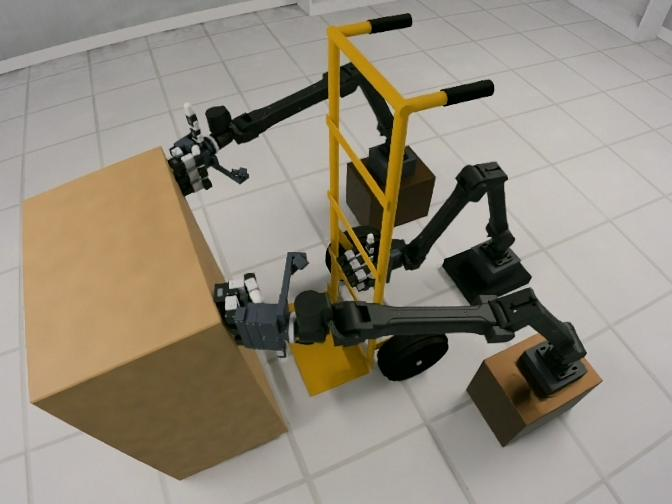

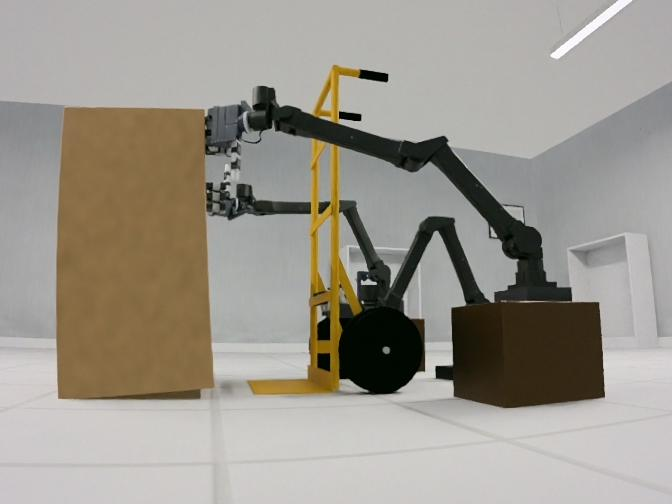

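Scaled by 1.200 from the camera's 672x504 image, which has a finer 960x720 frame.

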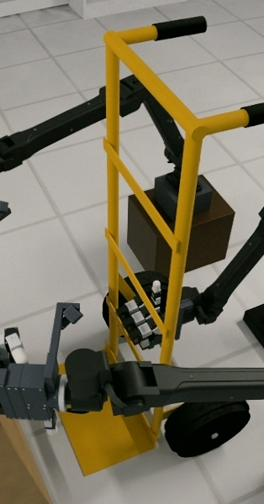

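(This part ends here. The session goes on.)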